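# Place the red ring flat on the red-footed post

## Task

Carry the red ring over to the post whose foot is red and set it down so it rests level on that post's pins. The posts are mounted on springs, and the task counts as failed if any post gets knocked over.

## Robot and tools

Robot: two arms. left_arm ends in a left hand and sits on the +y side. right_arm ends in a right hand on the -y side. Each hand has a thumb and four fingers. Base poses are left_arm at (+0.037, +0.283, +0.021) m and right_arm at (-0.043, -0.322, 0) m, both turned only slightly about z. A post is bolted to the floor behind the arms, so keep clear of it.

Scene frame: the origin is at table-top height, halfway between the nominal bases. +x points out over the table, +z points up and +y points toward left_arm. The arm names do not match image left and right. Reported hand positions (m) and quaternions (wxyz) are in this frame and can be off by a few cm.

Hand point: a point fixed to the palm, about 0.05 m in front of it and 0.15 m from the wrist flange. Its +z runs along the straight fingers, which reach 0.06 to 0.07 m past it. Its +y points out of the palm; the finger centre lines lie 0.06 m behind the point along -y. On the right hand +x points away from the thumb; on the left hand +x points toward the thumb. A wrist bracket on the little-finger side can strike objects.

Row layout: every row has 28 numbers, each in [-1, 1], and always covers both arms. The order is: left_arm dx, dy, dz, rx, ry, rz; then left hand little, ring, middle, index, thumb_bend, thumb_turn, force_limit, speed; then the same 14 values for right_arm and right hand. dx..rz are offsets, not poses. They count from that arm's Hand target at the start of the action or move, along the scene axes, and the turn is applied about the Hand target position. 1.0 equals 0.6 m or 180 degrees. rx, ry, rz together form one rotation vector. All six at 0 asks nothing new of an arm. Sending the same offset again moves the arm further.

Hand values: finger and thumb_bend targets run from +1 (straight/open) to -1 (curled/closed). thumb_turn runs from +1 (beside the palm) to -1 (opposite the fingers). force_limit maps -1 to about 0 N and +1 to 10 N (15 N for the two thumb motors). speed rises from near zero at -1 to full at +0.48 and stays full above that. For a soft grip, close at speed -0.94 or lower. With the thumb turned in front, the hand encloses objects about 0.035 to 0.065 m thick; a thumb-to-index pinch works for light items. To leave a hand unchanged, resend the eight values you last sent it. If you have never sent any, send its hand_measured six, then hand_force_limit and hand_speed. To grip harder, raise force_limit and send a target closed further than hand_measured. To loosen, send a target more open than hand_measured.

Tools:
- execute_actions(actions, cameras): actions is a list of up to 15 actions. Each action is a list of up to 15 rows, and each row is one 1/30 s step. A short action repeats its final row to fill 15 steps. Every row in an action is measured from the same starting Hand target. cameras lists camera names, ["all"] or []. Images come by default only when actions is empty.
- move(target, speed, blend, blocking, cameras): target is a single 28-number row or a list of up to 15 rows. Every row is an offset from the Hand targets at the start of the move, not from the previous row. speed is the top path speed in m/s, from 0.002 to 4.3, default 0.25; turns are capped at twice that value in rad/s. It can be one number or one per target. blend is a corner radius in m, default 0, which means stopping at each point. The whole move is capped at 10 s. blocking=false returns after about 0.5 s while the move keeps running. The paths do not steer around obstacles or the other arm. Faster moves overshoot more and hit harder.
- wait(seconds): 0 to 3600; lets a running move continue.
- stop(): brakes a running move.
- zoom_image(camera, region): region is [x0, y0, x1, y1] in image pixels, at most 504 by 504, and works on the latest image.
- show_instructions(): shows the reference pages.
- finished_scene(scene=1): ends the scene for good, so only call it once the ring sits flat and stable.

Cameras: cam_high and cam_low (896x504), cam_left_wrist and cam_right_wrist (672x504, fisheye). Calibrations are supplied with the scene; wrist camera poses update with their arm.

Results: each result gives end_effector_position and end_effector_quat_wxyz per arm. It also gives the Hand target, which is the last commanded pose after clipping and is the base for the next offsets. Then come the joint positions, velocities and torques. Hand readings are hand_measured, hand_stopped_by (moving, target, force, stalled, fault) and hand_load_n (N at the fingertip, positive when pushed open); all use the same six-motor order. A lost grip shows as the load dropping to about 0. A move adds a "move:" line with done, off_target, moving, held or fault. limits=paced means the pose was clipped; limits=held means a check withheld steps. Action results also list some per-step positions.

Behaviour: arms settle 1 to 3 cm (up to 5 cm) off target, mostly low, even with nothing touching. A later execute_actions call re-requests the target, or you can add the missing distance as an offset. Each step clips orientation to within 40 degrees of the measured orientation. Small turns can shift the hand point noticeably. An arm blocked by something keeps pressing; to relieve it, command a target back past the hand point.

Avoid: pushing the spring posts over; dropping the ring, even by a few mm; releasing it while it is still moving; fast impacts; the two hands or arms touching each other; objects leaving the table. Also avoid overloading the fingers and keeping arms stretched or straining for long. Motors warn at 85 °C and fault at 100 °C, and the arm then drops for 30 to 60 s. Loose objects may occasionally be nudged by outside disturbances.

Each tool is called as name([rows], argument=value, ...), one row to a line, values as JSON.

Reference images:

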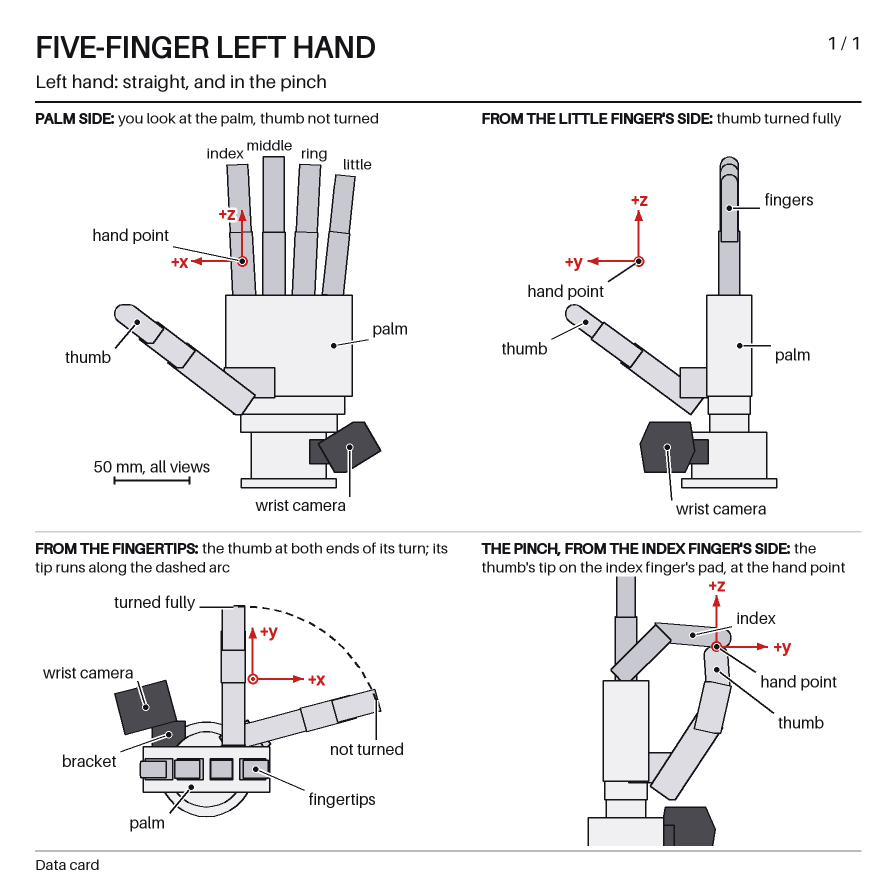

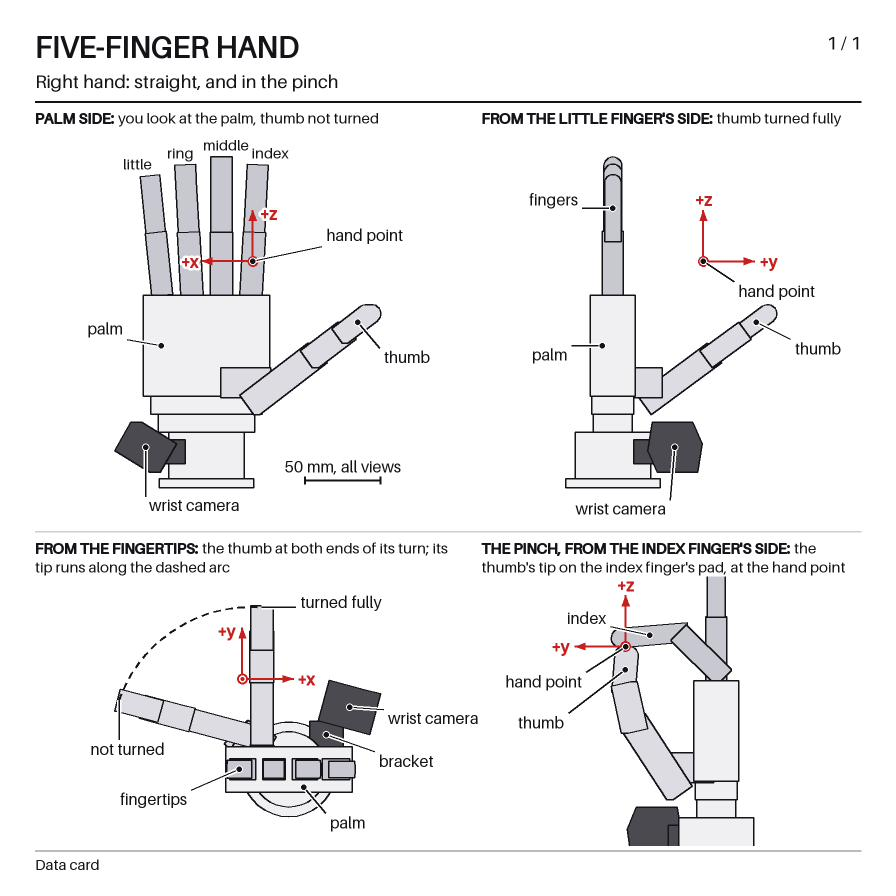

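## Session

execute_actions(actions=[])

Scene clock: 0.00 s.
left_arm: end_effector_position=(+0.6933, +0.3694, +0.2187) hand_measured=(+1.000, +1.000, +1.000, +1.000, +1.000, +1.000) hand_load_n=(+0.0, +0.0, +0.0, +0.0, +0.0, +0.0) hand_stopped_by=(target, target, target, target, target, target) hand_force_limit=0.00 hand_speed=-0.80 end_effector_quat_wxyz=(+0.370, +0.070, +0.926, -0.023) | right_arm: end_effector_position=(+0.0974, -0.1181, +0.1405) hand_measured=(+1.000, +1.000, +1.000, +1.000, +1.000, +1.000) hand_load_n=(+0.0, +0.0, +0.0, +0.0, +0.0, +0.0) hand_stopped_by=(target, target, target, target, target, target) hand_force_limit=0.00 hand_speed=-0.80 end_effector_quat_wxyz=(+0.077, +0.978, -0.133, +0.139)
Joint positions: left_arm=[0.119 1.644 1.407 -0.587 0.148 1.743] | right_arm=[1.065 1.233 0.943 -1.347 0.312 -0.159]
Joint velocities: within noise
Joint torques (N m): no reading
Motor temperatures (°C): left_arm=[25 24 27 29 25 27] | right_arm=[28 25 26 28 27 30]
Heat: left arm: hottest wrist pitch 29 °C; right arm: hottest wrist roll 30 °C.
Hand target: left_arm +0.7022, +0.3701, +0.2413; +0.389, +0.072, +0.918, -0.020 | right_arm +0.1002, -0.1121, +0.1456; +0.068, +0.978, -0.134, +0.141

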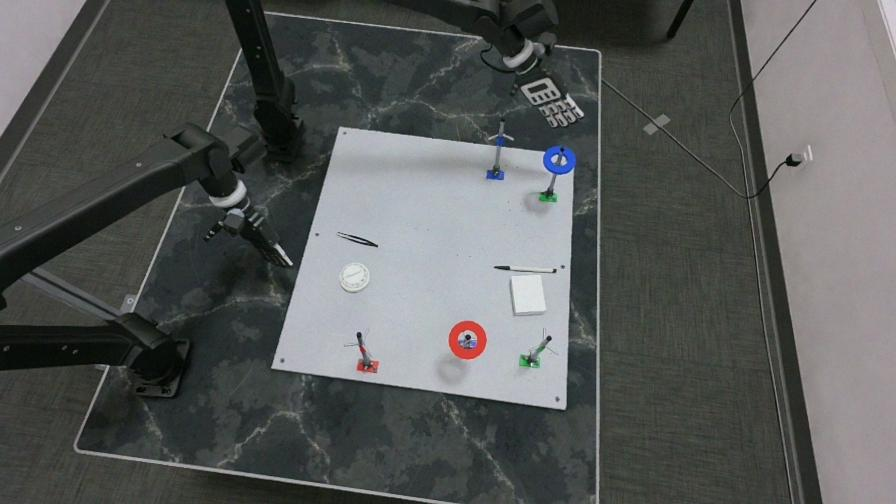

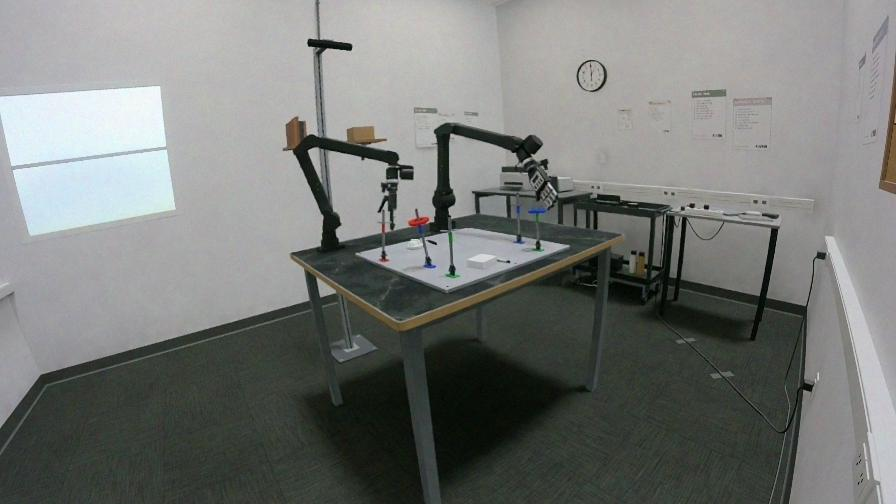

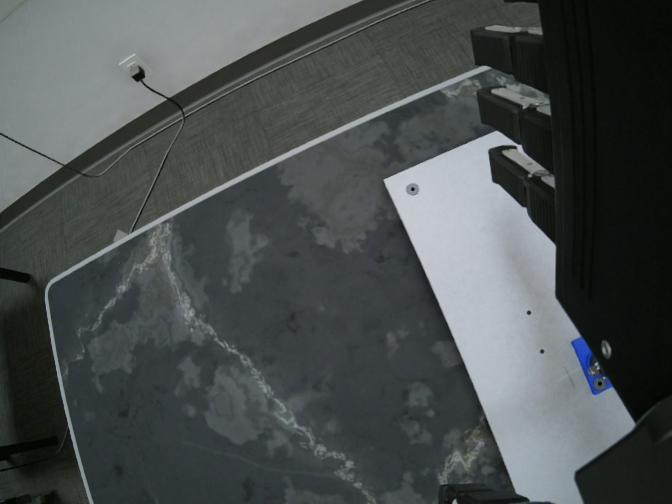

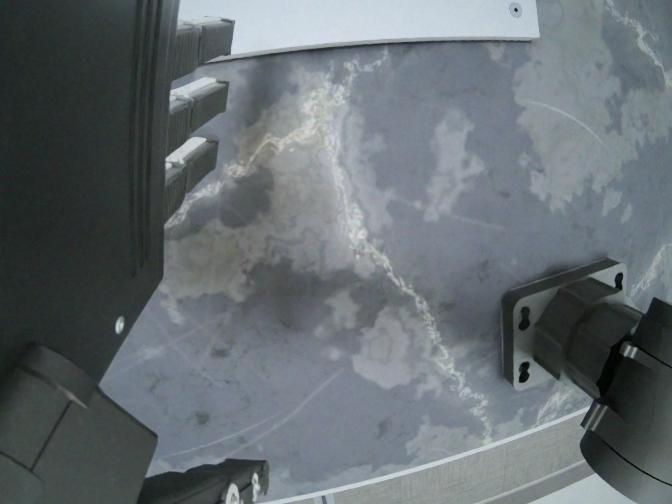

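zoom_image(camera="cam_high", region=[320, 300, 580, 400])

zoom_image(camera="cam_low", region=[350, 170, 510, 290])

Scaled by 1.938 from the camera's image (finer frame: 1280x720).

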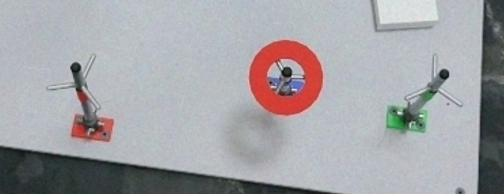

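Scaled by 3.150 from the camera's image (finer frame: 1280x720).

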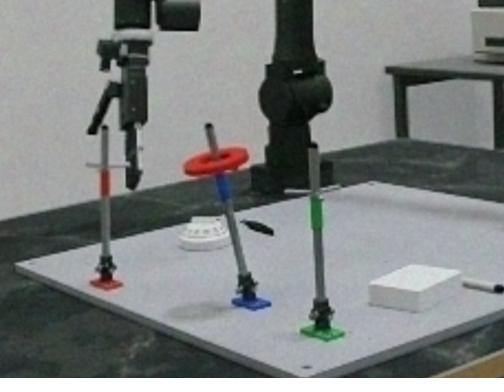

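zoom_image(camera="cam_high", region=[330, 310, 400, 380])

zoom_image(camera="cam_high", region=[430, 310, 500, 380])

zoom_image(camera="cam_low", region=[370, 190, 470, 290])

Scaled by 7.200 from the camera's image (finer frame: 1280x720).

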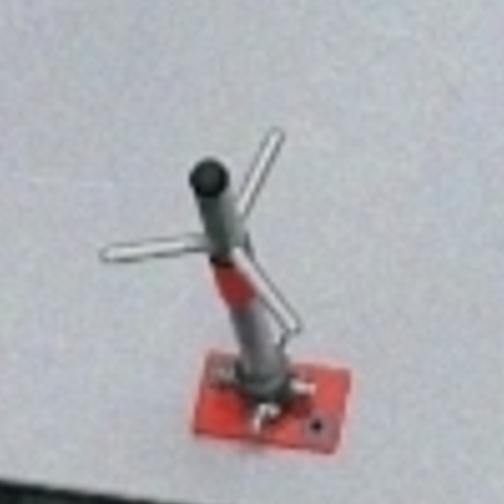

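Scaled by 7.200 from the camera's image (finer frame: 1280x720).

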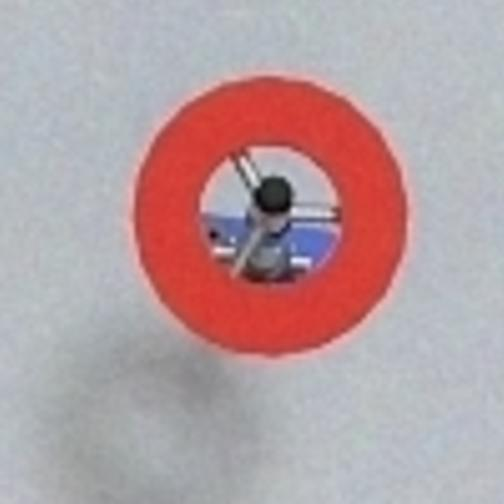

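Scaled by 5.040 from the camera's image (finer frame: 1280x720).

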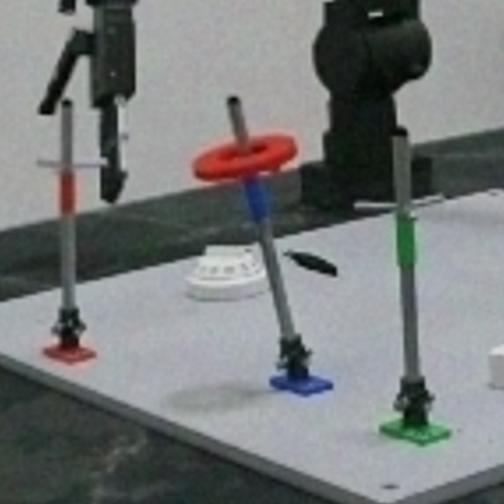

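move([
  [0,0,0,0,0,0,1,1,1,1,1,1,0,-0.8, 0.2,0.05,0.3,0.03,0.04,-0.03,1,1,1,1,1,-1,0,0],
  [0,0,0,0,0,0,1,1,1,1,1,1,0,-0.8, 0.833,0.02,0.30,0.063,0.078,-0.057,1,1,1,1,1,-1,0,0],
], blend=[0.1,0], speed=0.25, cameras=["all"])

Scene clock: 132.10 s.
left_arm: end_effector_position=(+0.6933, +0.3694, +0.2187) hand_measured=(+1.000, +1.000, +1.000, +1.000, +1.000, +1.000) hand_load_n=(+0.0, +0.0, +0.0, +0.0, +0.0, +0.0) hand_stopped_by=(target, target, target, target, target, target) hand_force_limit=0.00 hand_speed=-0.80 end_effector_quat_wxyz=(+0.370, +0.070, +0.926, -0.023) | right_arm: end_effector_position=(+0.5956, -0.1002, +0.3186) hand_measured=(+1.000, +1.000, +1.000, +1.000, +1.000, -1.000) hand_load_n=(+0.0, +0.0, +0.0, +0.0, -0.5, +0.0) hand_stopped_by=(target, target, target, target, target, target) hand_force_limit=0.00 hand_speed=0.00 end_effector_quat_wxyz=(-0.109, +0.955, -0.214, +0.174)
Joint positions: left_arm=[0.119 1.644 1.407 -0.587 0.148 1.743] | right_arm=[0.301 2.187 2.708 -1.679 0.011 -0.764]
Joint torques (N m): left_arm=[-0.15 -16.97 13.35 0.66 0.13 -0.01] | right_arm=[1.61 -20.72 9.83 0.53 0.01 -0.24]
Motor temperatures (°C): left_arm=[25 27 39 28 25 26] | right_arm=[28 26 35 28 27 29]
Heat: left arm: hottest elbow 39 °C; right arm: hottest elbow 35 °C.
Hand target: left_arm +0.7022, +0.3701, +0.2413; +0.389, +0.072, +0.918, -0.020 | right_arm +0.6001, -0.1000, +0.3256; +0.000, +0.974, -0.225, +0.001
Off the commanded pose: left_arm 0.024 m, 2 deg | right_arm 0.008 m, 24 deg.
joint sent to its limit (right arm) — joint 4 (wrist pitch), lower limit. The joint targets are off in orientation, not in position.
move: off_target (right_arm)
cam_right_wrist: T_world_to_cam=[[-0.15768, -0.96397, -0.21425, 0.06708], [-0.97993, 0.12595, 0.15451, 0.54553], [-0.12196, 0.23431, -0.96448, 0.52209]] pos_world=[0.60883, -0.12637, 0.43362]

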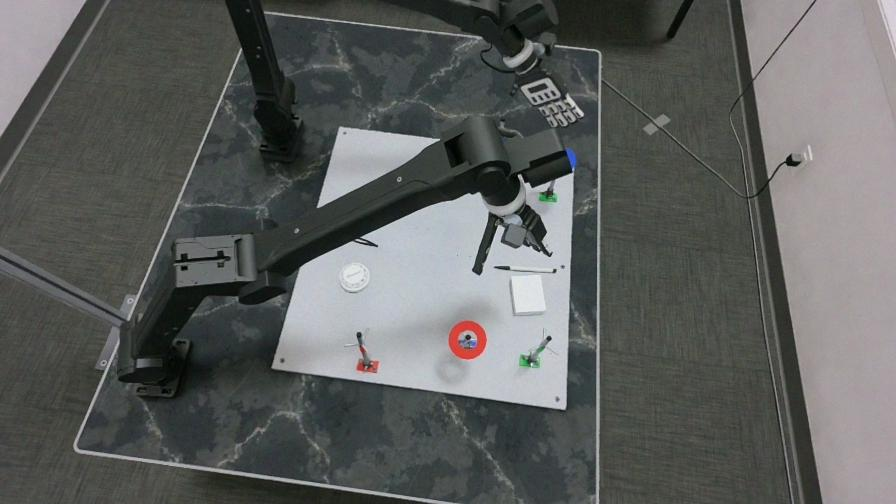

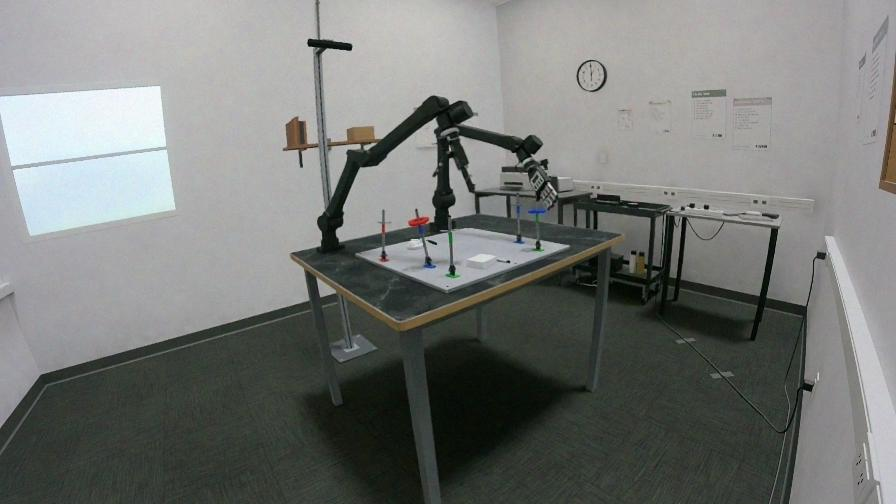

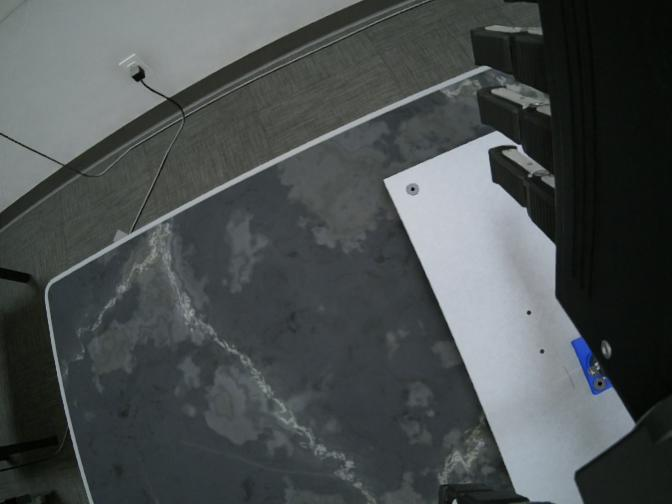

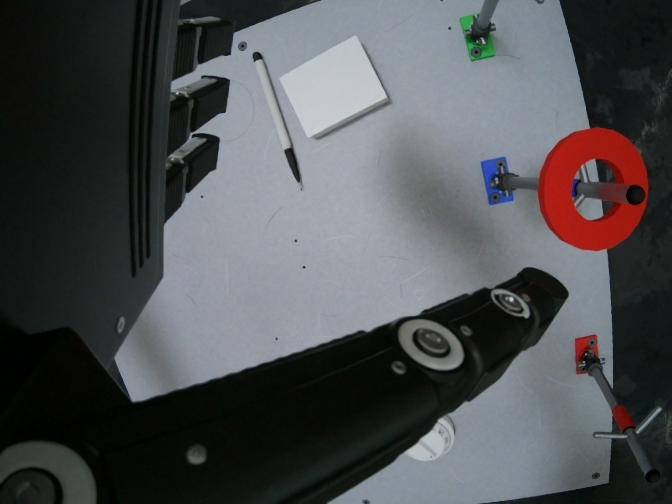

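move(target=[0,0,0,0,0,0,1,1,1,1,1,1,0,-0.8, 0.031,-0.104,-0.184,0,0,0,1,1,0.2,0.2,0.25,-1,0,0], speed=0.15, cameras=["all"])

zoom_image(camera="cam_high", region=[420, 260, 560, 380])

zoom_image(camera="cam_low", region=[370, 140, 490, 290])

Scene clock: 154.20 s.
left_arm: end_effector_position=(+0.6933, +0.3694, +0.2187) hand_measured=(+1.000, +1.000, +1.000, +1.000, +1.000, +1.000) hand_load_n=(+0.5, +0.0, +0.0, +0.0, +0.0, +0.0) hand_stopped_by=(target, target, target, target, target, target) hand_force_limit=0.00 hand_speed=-0.80 end_effector_quat_wxyz=(+0.370, +0.070, +0.926, -0.023) | right_arm: end_effector_position=(+0.6166, -0.1556, +0.2265) hand_measured=(+1.000, +1.000, +0.200, +0.200, +0.250, -1.000) hand_load_n=(+0.0, +0.0, +0.0, +0.0, +0.0, +0.0) hand_stopped_by=(target, target, target, target, target, target) hand_force_limit=0.00 hand_speed=0.00 end_effector_quat_wxyz=(-0.055, +0.969, -0.219, +0.103)
Joint positions: left_arm=[0.119 1.644 1.407 -0.587 0.148 1.743] | right_arm=[0.219 2.277 2.618 -1.679 0.004 -0.841]
Joint torques (N m): left_arm=[-0.15 -16.73 13.31 0.66 0.13 -0.02] | right_arm=[0.15 -21.89 7.28 0.1 -0.03 -0.15]
Heat: left arm: hottest elbow 40 °C; right arm: hottest elbow 37 °C.
Hand target: left_arm +0.7022, +0.3701, +0.2413; +0.389, +0.072, +0.918, -0.020 | right_arm +0.6187, -0.1624, +0.2151; +0.000, +0.974, -0.225, +0.001
Off the commanded pose: left_arm 0.024 m, 2 deg | right_arm 0.013 m, 13 deg.
joint sent to its limit (right arm) — joint 4 (wrist pitch), lower limit. The joint targets are off in orientation, not in position.
move: off_target (right_arm)
cam_right_wrist: T_world_to_cam=[[-0.19097, -0.97513, -0.11251, -0.00705], [-0.94111, 0.14931, 0.30335, 0.53333], [-0.27901, 0.16381, -0.94621, 0.53049]] pos_world=[0.64858, -0.1734, 0.33938]

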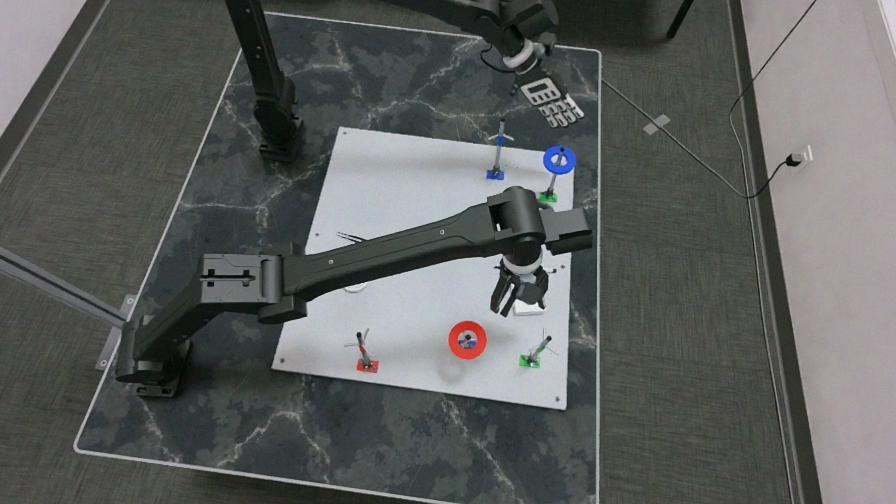

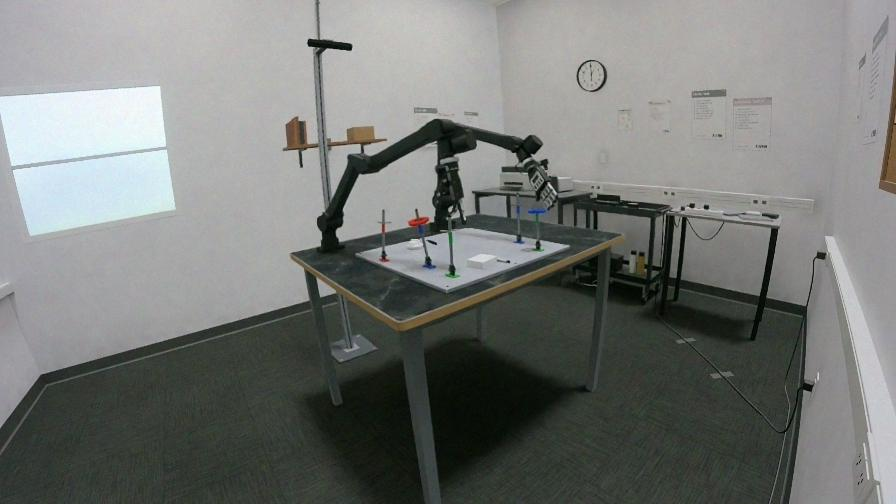

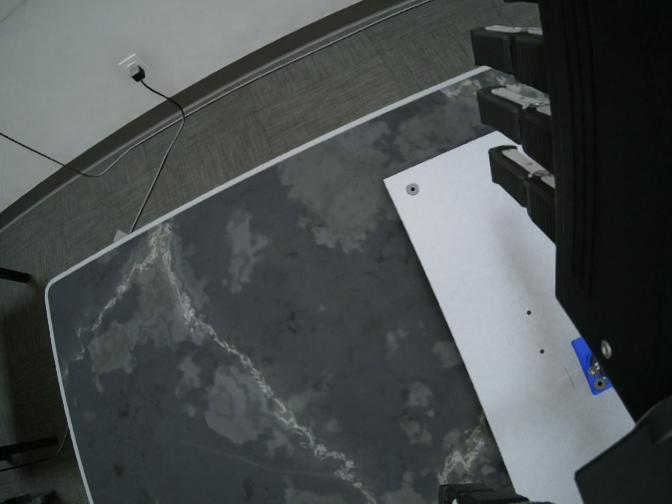

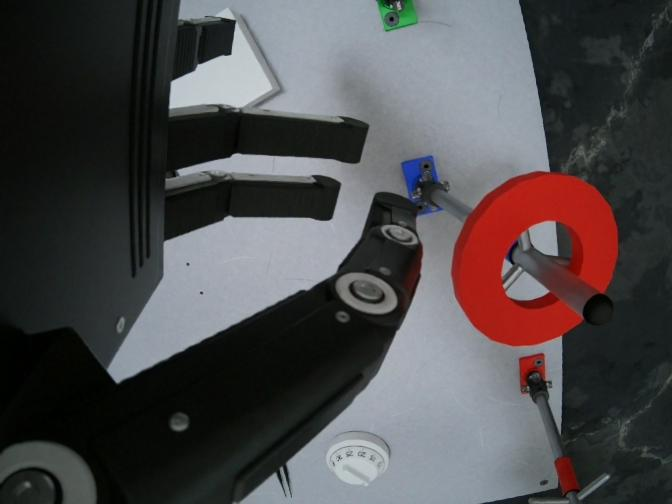

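Scaled by 3.600 from the camera's image (finer frame: 1280x720).

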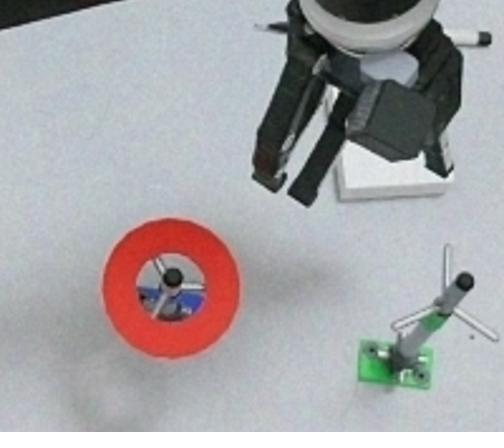

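Scaled by 3.360 from the camera's image (finer frame: 1280x720).

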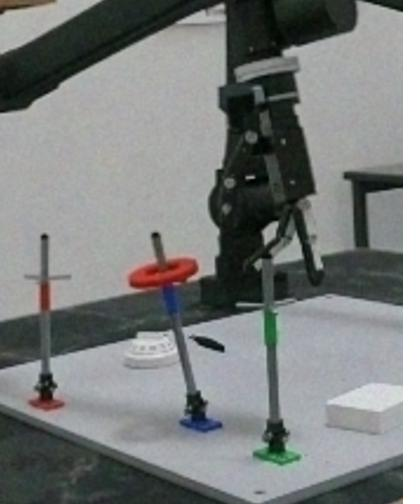

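move(target=[0,0,0,0,0,0,1,1,1,1,1,1,0,-0.8, -0.0045,0.007,-0.035,0.048,-0.01,0,1,1,0.2,0.2,0.25,-1,0,0], speed=0.1, cameras=["all"])

zoom_image(camera="cam_low", region=[390, 170, 480, 260])

Scene clock: 180.30 s.
left_arm: end_effector_position=(+0.6933, +0.3694, +0.2187) hand_measured=(+1.000, +1.000, +1.000, +1.000, +1.000, +1.000) hand_load_n=(+0.0, +0.0, +0.0, +0.0, +0.0, +0.0) hand_stopped_by=(target, target, target, target, target, target) hand_force_limit=0.00 hand_speed=-0.80 end_effector_quat_wxyz=(+0.370, +0.070, +0.926, -0.023) | right_arm: end_effector_position=(+0.6138, -0.1503, +0.2097) hand_measured=(+1.000, +1.000, +0.200, +0.200, +0.250, -1.000) hand_load_n=(+0.0, +0.0, +0.0, +0.0, +0.0, +0.0) hand_stopped_by=(target, target, target, target, target, target) hand_force_limit=0.00 hand_speed=0.00 end_effector_quat_wxyz=(-0.107, +0.967, -0.223, +0.057)
Joint positions: left_arm=[0.119 1.644 1.407 -0.587 0.148 1.743] | right_arm=[0.188 2.291 2.601 -1.679 -0.136 -0.85]
Joint torques (N m): left_arm=[-0.15 -16.91 13.37 0.64 0.12 -0.01] | right_arm=[0.56 -21.42 6.98 -0.03 -0.26 -0.2]
Heat: left arm: hottest elbow 40 °C; right arm: hottest elbow 35 °C.
Hand target: left_arm +0.7022, +0.3701, +0.2413; +0.389, +0.072, +0.918, -0.020 | right_arm +0.6159, -0.1582, +0.1943; -0.077, +0.972, -0.224, -0.001
Off the commanded pose: left_arm 0.024 m, 2 deg | right_arm 0.018 m, 8 deg.
joint sent to its limit (right arm) — joint 4 (wrist pitch), lower limit. The joint targets are off in orientation, not in position.
move: off_target (right_arm)
cam_right_wrist: T_world_to_cam=[[-0.19438, -0.95636, -0.21817, 0.02282], [-0.91975, 0.10037, 0.37945, 0.49863], [-0.34099, 0.27442, -0.89912, 0.55773]] pos_world=[0.65324, -0.18127, 0.31724]

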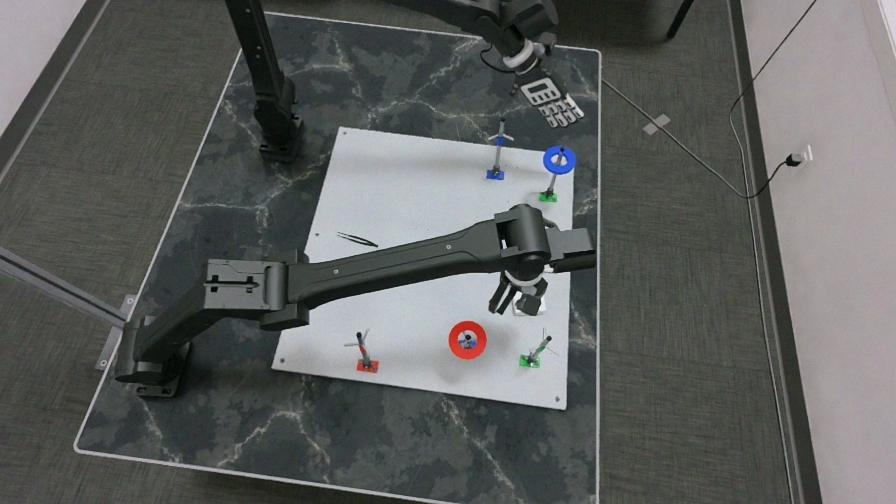

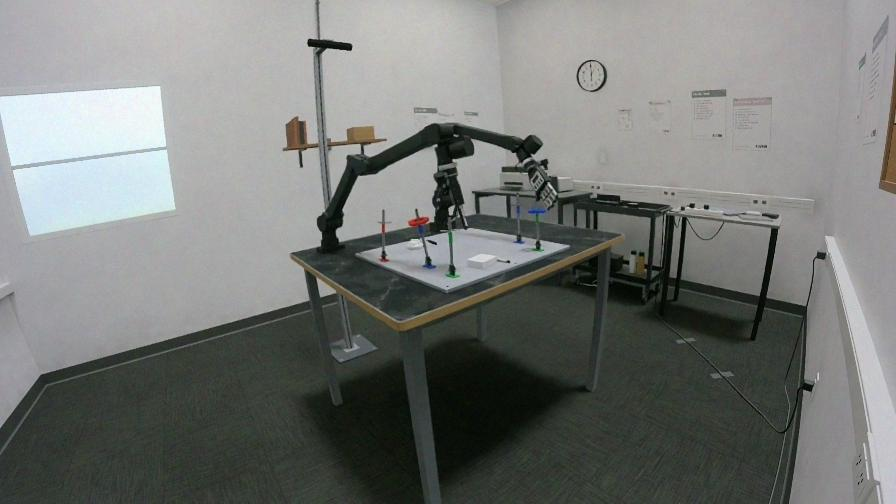

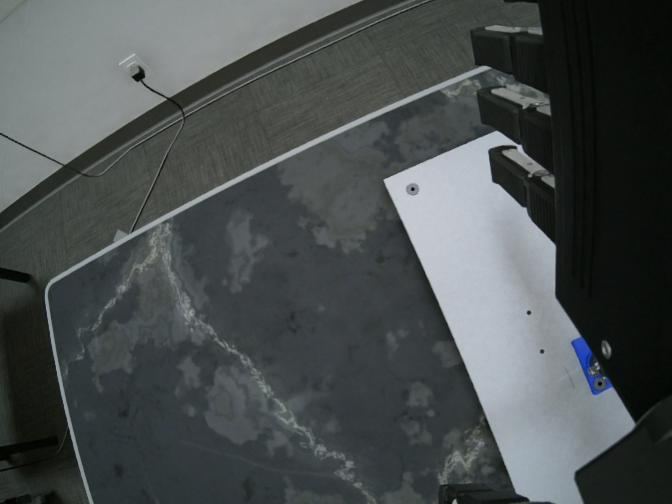

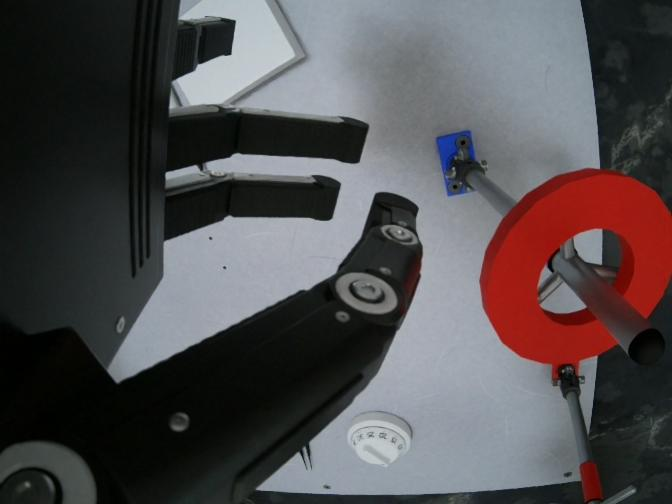

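Scaled by 5.600 from the camera's image (finer frame: 1280x720).

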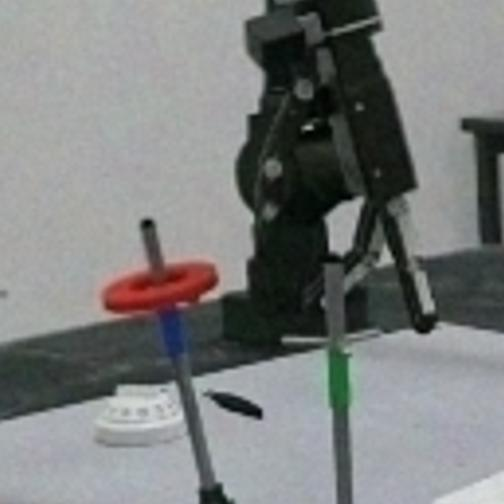

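move(target=[0,0,0,0,0,0,1,1,1,1,1,1,0,-0.8, -0.024,-0.049,-0.0068,0,0,0,1,1,0.2,0.2,0.25,-1,0,0], speed=0.06, cameras=["all"])

zoom_image(camera="cam_low", region=[390, 170, 480, 260])

zoom_image(camera="cam_high", region=[430, 280, 560, 380])

Scene clock: 218.83 s.
left_arm: end_effector_position=(+0.6933, +0.3694, +0.2187) hand_measured=(+1.000, +1.000, +1.000, +1.000, +1.000, +1.000) hand_load_n=(+0.0, +0.0, +0.0, +0.0, +0.0, +0.0) hand_stopped_by=(target, target, target, target, target, target) hand_force_limit=0.00 hand_speed=-0.80 end_effector_quat_wxyz=(+0.370, +0.070, +0.926, -0.023) | right_arm: end_effector_position=(+0.6032, -0.1795, +0.1740) hand_measured=(+1.000, +1.000, +0.200, +0.200, +0.250, -1.000) hand_load_n=(+0.0, +0.0, +0.0, +0.0, +0.0, +0.0) hand_stopped_by=(target, target, target, target, target, target) hand_force_limit=0.00 hand_speed=0.00 end_effector_quat_wxyz=(-0.084, +0.970, -0.226, +0.015)
Joint positions: left_arm=[0.119 1.644 1.407 -0.587 0.148 1.743] | right_arm=[0.152 2.291 2.499 -1.679 -0.138 -0.888]
Joint torques (N m): left_arm=[-0.21 -16.91 13.33 0.66 0.14 -0.03] | right_arm=[0.44 -25.35 6.98 -0.34 -0.22 -0.2]
Motor temperatures (°C): left_arm=[25 28 41 28 24 26] | right_arm=[28 31 34 27 27 29]
Heat: left arm: hottest elbow 41 °C; right arm: hottest elbow 34 °C.
Hand target: left_arm +0.7022, +0.3701, +0.2413; +0.389, +0.072, +0.918, -0.020 | right_arm +0.6016, -0.1877, +0.1901; -0.077, +0.972, -0.224, -0.001
Off the commanded pose: left_arm 0.024 m, 2 deg | right_arm 0.018 m, 2 deg.
joint sent to its limit (right arm) — joint 4 (wrist pitch), lower limit. The joint targets are off in orientation, not in position.
move: off_target (right_arm)
cam_right_wrist: T_world_to_cam=[[-0.21055, -0.96193, -0.17423, -0.01386], [-0.88072, 0.1093, 0.46085, 0.46921], [-0.42427, 0.25048, -0.87021, 0.57092]] pos_world=[0.65254, -0.20762, 0.27817]

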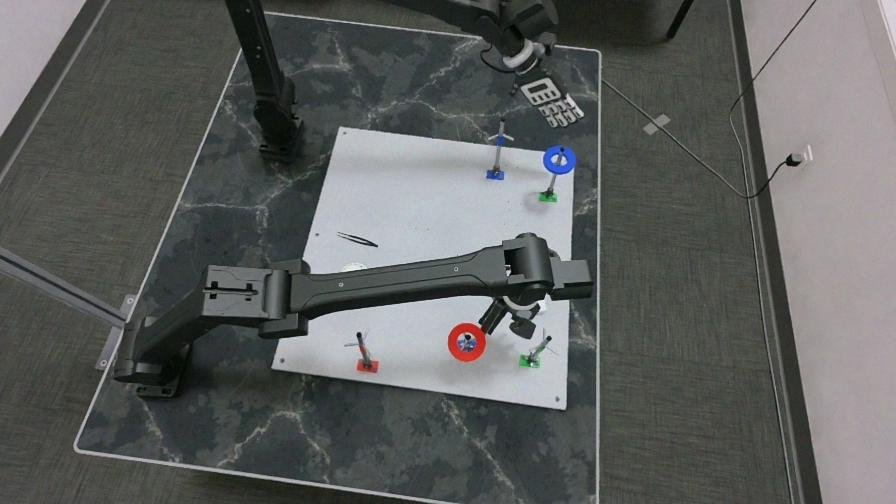

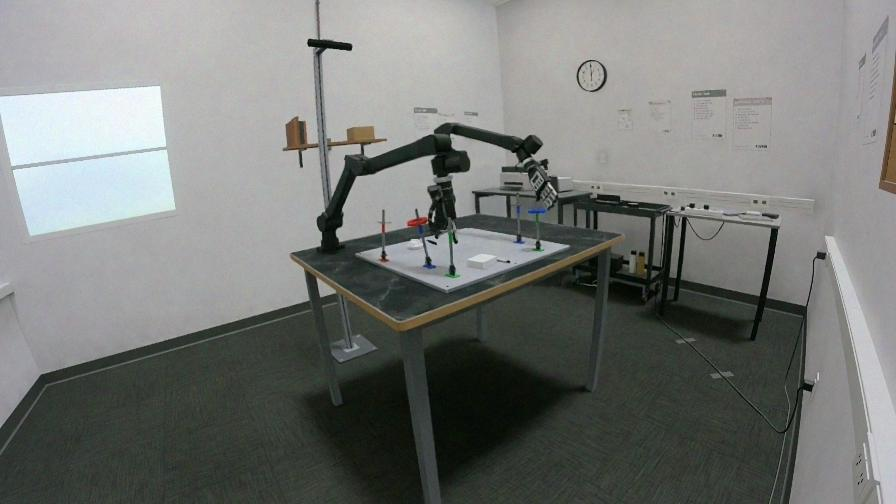

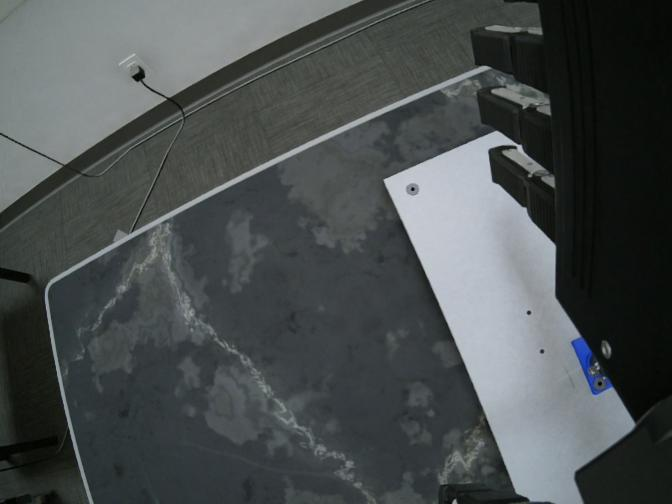

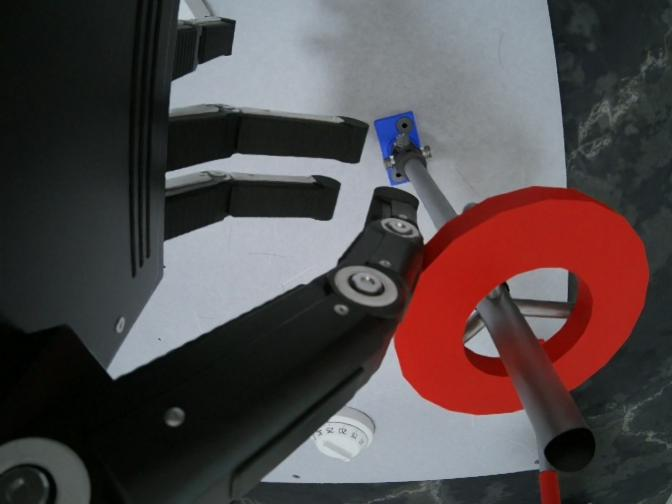

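Scaled by 5.600 from the camera's image (finer frame: 1280x720).

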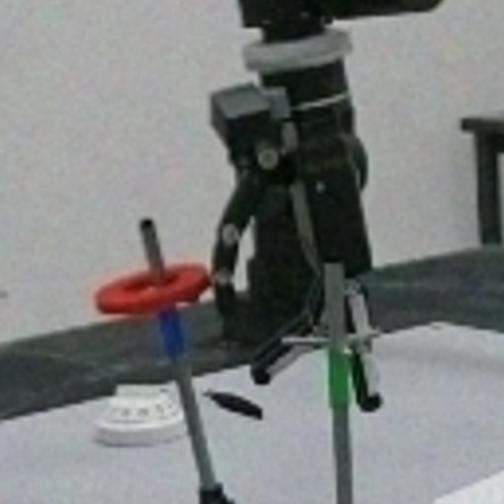

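Scaled by 3.877 from the camera's image (finer frame: 1280x720).

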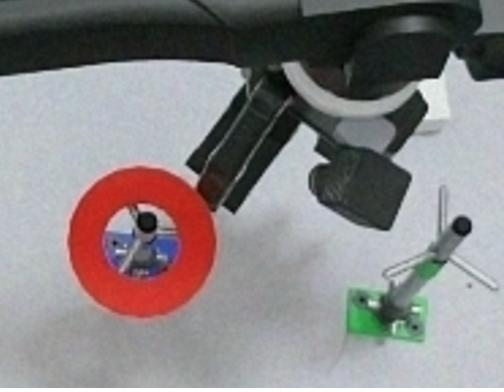

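move([
  [0,0,0,0,0,0,1,1,1,1,1,1,0,-0.8, 0.014,0.028,0.01,0,0,0,1,1,0.2,0.2,0.25,-1,0,0],
  [0,0,0,0,0,0,1,1,1,1,1,1,0,-0.8, 0.014,0.028,0.06,0,0,0,1,1,0.2,0.2,0.25,-1,0,0],
], speed=0.06, blend=0.01, cameras=["cam_right_wrist"])

Scene clock: 227.43 s.
left_arm: end_effector_position=(+0.6933, +0.3694, +0.2187) hand_measured=(+1.000, +1.000, +1.000, +1.000, +1.000, +1.000) hand_load_n=(+0.0, +0.5, +0.0, +0.0, +0.0, +0.0) hand_stopped_by=(target, target, target, target, target, target) hand_force_limit=0.00 hand_speed=-0.80 end_effector_quat_wxyz=(+0.370, +0.070, +0.926, -0.023) | right_arm: end_effector_position=(+0.6077, -0.1785, +0.1987) hand_measured=(+1.000, +1.000, +0.200, +0.200, +0.250, -1.000) hand_load_n=(+0.0, +0.0, +0.0, +0.0, +0.0, +0.0) hand_stopped_by=(target, target, target, target, target, target) hand_force_limit=0.00 hand_speed=0.00 end_effector_quat_wxyz=(-0.095, +0.969, -0.225, +0.039)
Joint positions: left_arm=[0.119 1.644 1.407 -0.587 0.148 1.743] | right_arm=[0.152 2.269 2.53 -1.679 -0.138 -0.886]
Joint torques (N m): left_arm=[-0.26 -16.73 13.37 0.69 0.12 -0.01] | right_arm=[1.96 -24.76 10.32 0.06 -0.13 0.05]
Heat: left arm: hottest elbow 41 °C; right arm: hottest elbow 34 °C.
Hand target: left_arm +0.7022, +0.3701, +0.2413; +0.389, +0.072, +0.918, -0.020 | right_arm +0.6100, -0.1709, +0.2260; -0.077, +0.972, -0.224, -0.001
Off the commanded pose: left_arm 0.024 m, 2 deg | right_arm 0.029 m, 5 deg.
joint sent to its limit (right arm) — joint 4 (wrist pitch), lower limit. The joint targets are off in orientation, not in position.
move: off_target (right_arm)
cam_right_wrist: T_world_to_cam=[[-0.20329, -0.95942, -0.19542, -0.00746], [-0.90308, 0.10661, 0.41604, 0.48368], [-0.37832, 0.26105, -0.8881, 0.5716]] pos_world=[0.65153, -0.20794, 0.30496]

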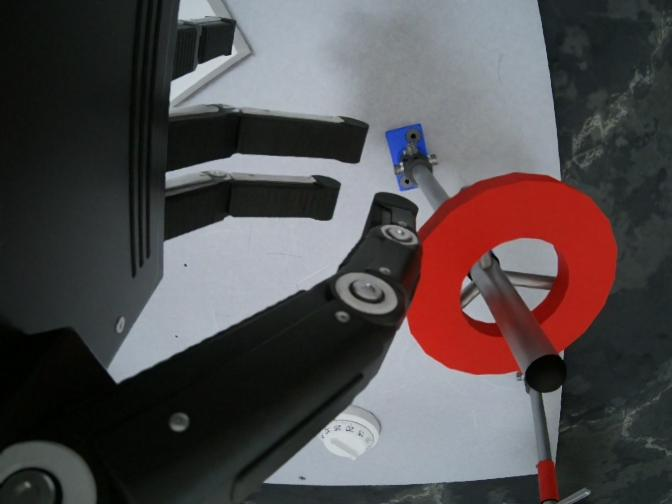

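wait(seconds=0.1, cameras=["cam_high","cam_low"])

zoom_image(camera="cam_low", region=[390, 170, 480, 260])

zoom_image(camera="cam_high", region=[430, 280, 560, 380])

Scene clock: 231.70 s.
left_arm: end_effector_position=(+0.6933, +0.3694, +0.2187) hand_measured=(+1.000, +1.000, +1.000, +1.000, +1.000, +1.000) hand_load_n=(+0.0, +0.0, +0.0, +0.0, +0.0, +0.0) hand_stopped_by=(target, target, target, target, target, target) hand_force_limit=0.00 hand_speed=-0.80 end_effector_quat_wxyz=(+0.370, +0.070, +0.926, -0.023) | right_arm: end_effector_position=(+0.6077, -0.1785, +0.1987) hand_measured=(+1.000, +1.000, +0.200, +0.200, +0.250, -1.000) hand_load_n=(+0.0, +0.0, +0.5, +0.0, +0.0, +0.0) hand_stopped_by=(target, target, target, target, target, target) hand_force_limit=0.00 hand_speed=0.00 end_effector_quat_wxyz=(-0.095, +0.969, -0.225, +0.039)
Joint positions: left_arm=[0.119 1.644 1.407 -0.587 0.148 1.743] | right_arm=[0.152 2.269 2.53 -1.679 -0.138 -0.886]
Joint torques (N m): left_arm=[-0.09 -16.79 13.35 0.65 0.13 -0.01] | right_arm=[2.02 -24.7 10.03 0.03 -0.14 0.07]
Heat: left arm: hottest elbow 41 °C; right arm: hottest elbow 35 °C.
Hand target: left_arm +0.7022, +0.3701, +0.2413; +0.389, +0.072, +0.918, -0.020 | right_arm +0.6100, -0.1709, +0.2260; -0.077, +0.972, -0.224, -0.001
Off the commanded pose: left_arm 0.024 m, 2 deg | right_arm 0.029 m, 5 deg.
wait: 0.10 s; at rest from the start

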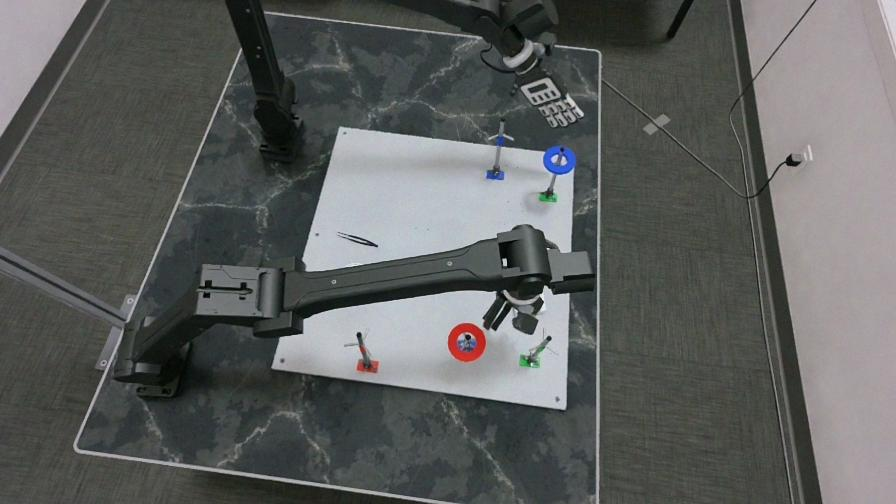

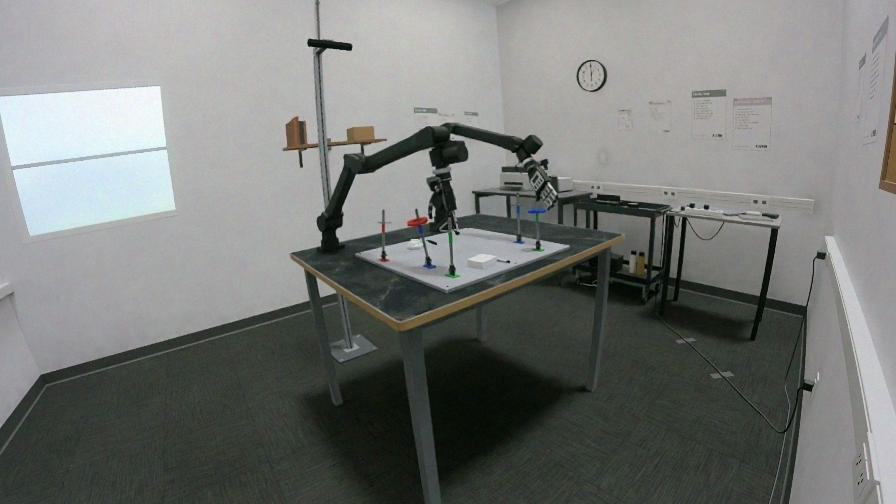

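Scaled by 5.600 from the camera's image (finer frame: 1280x720).

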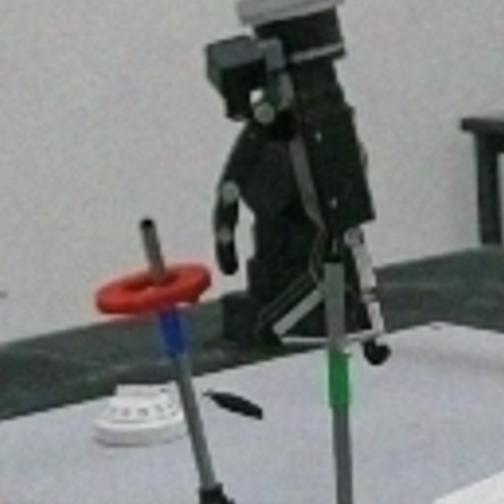

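Scaled by 3.877 from the camera's image (finer frame: 1280x720).

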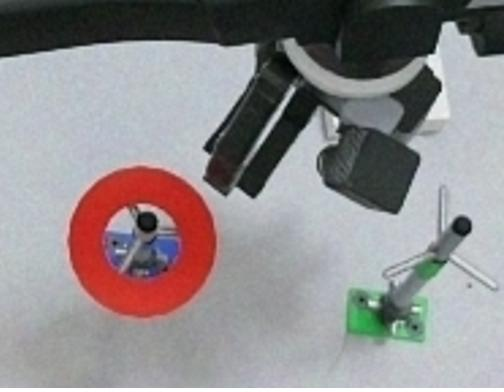

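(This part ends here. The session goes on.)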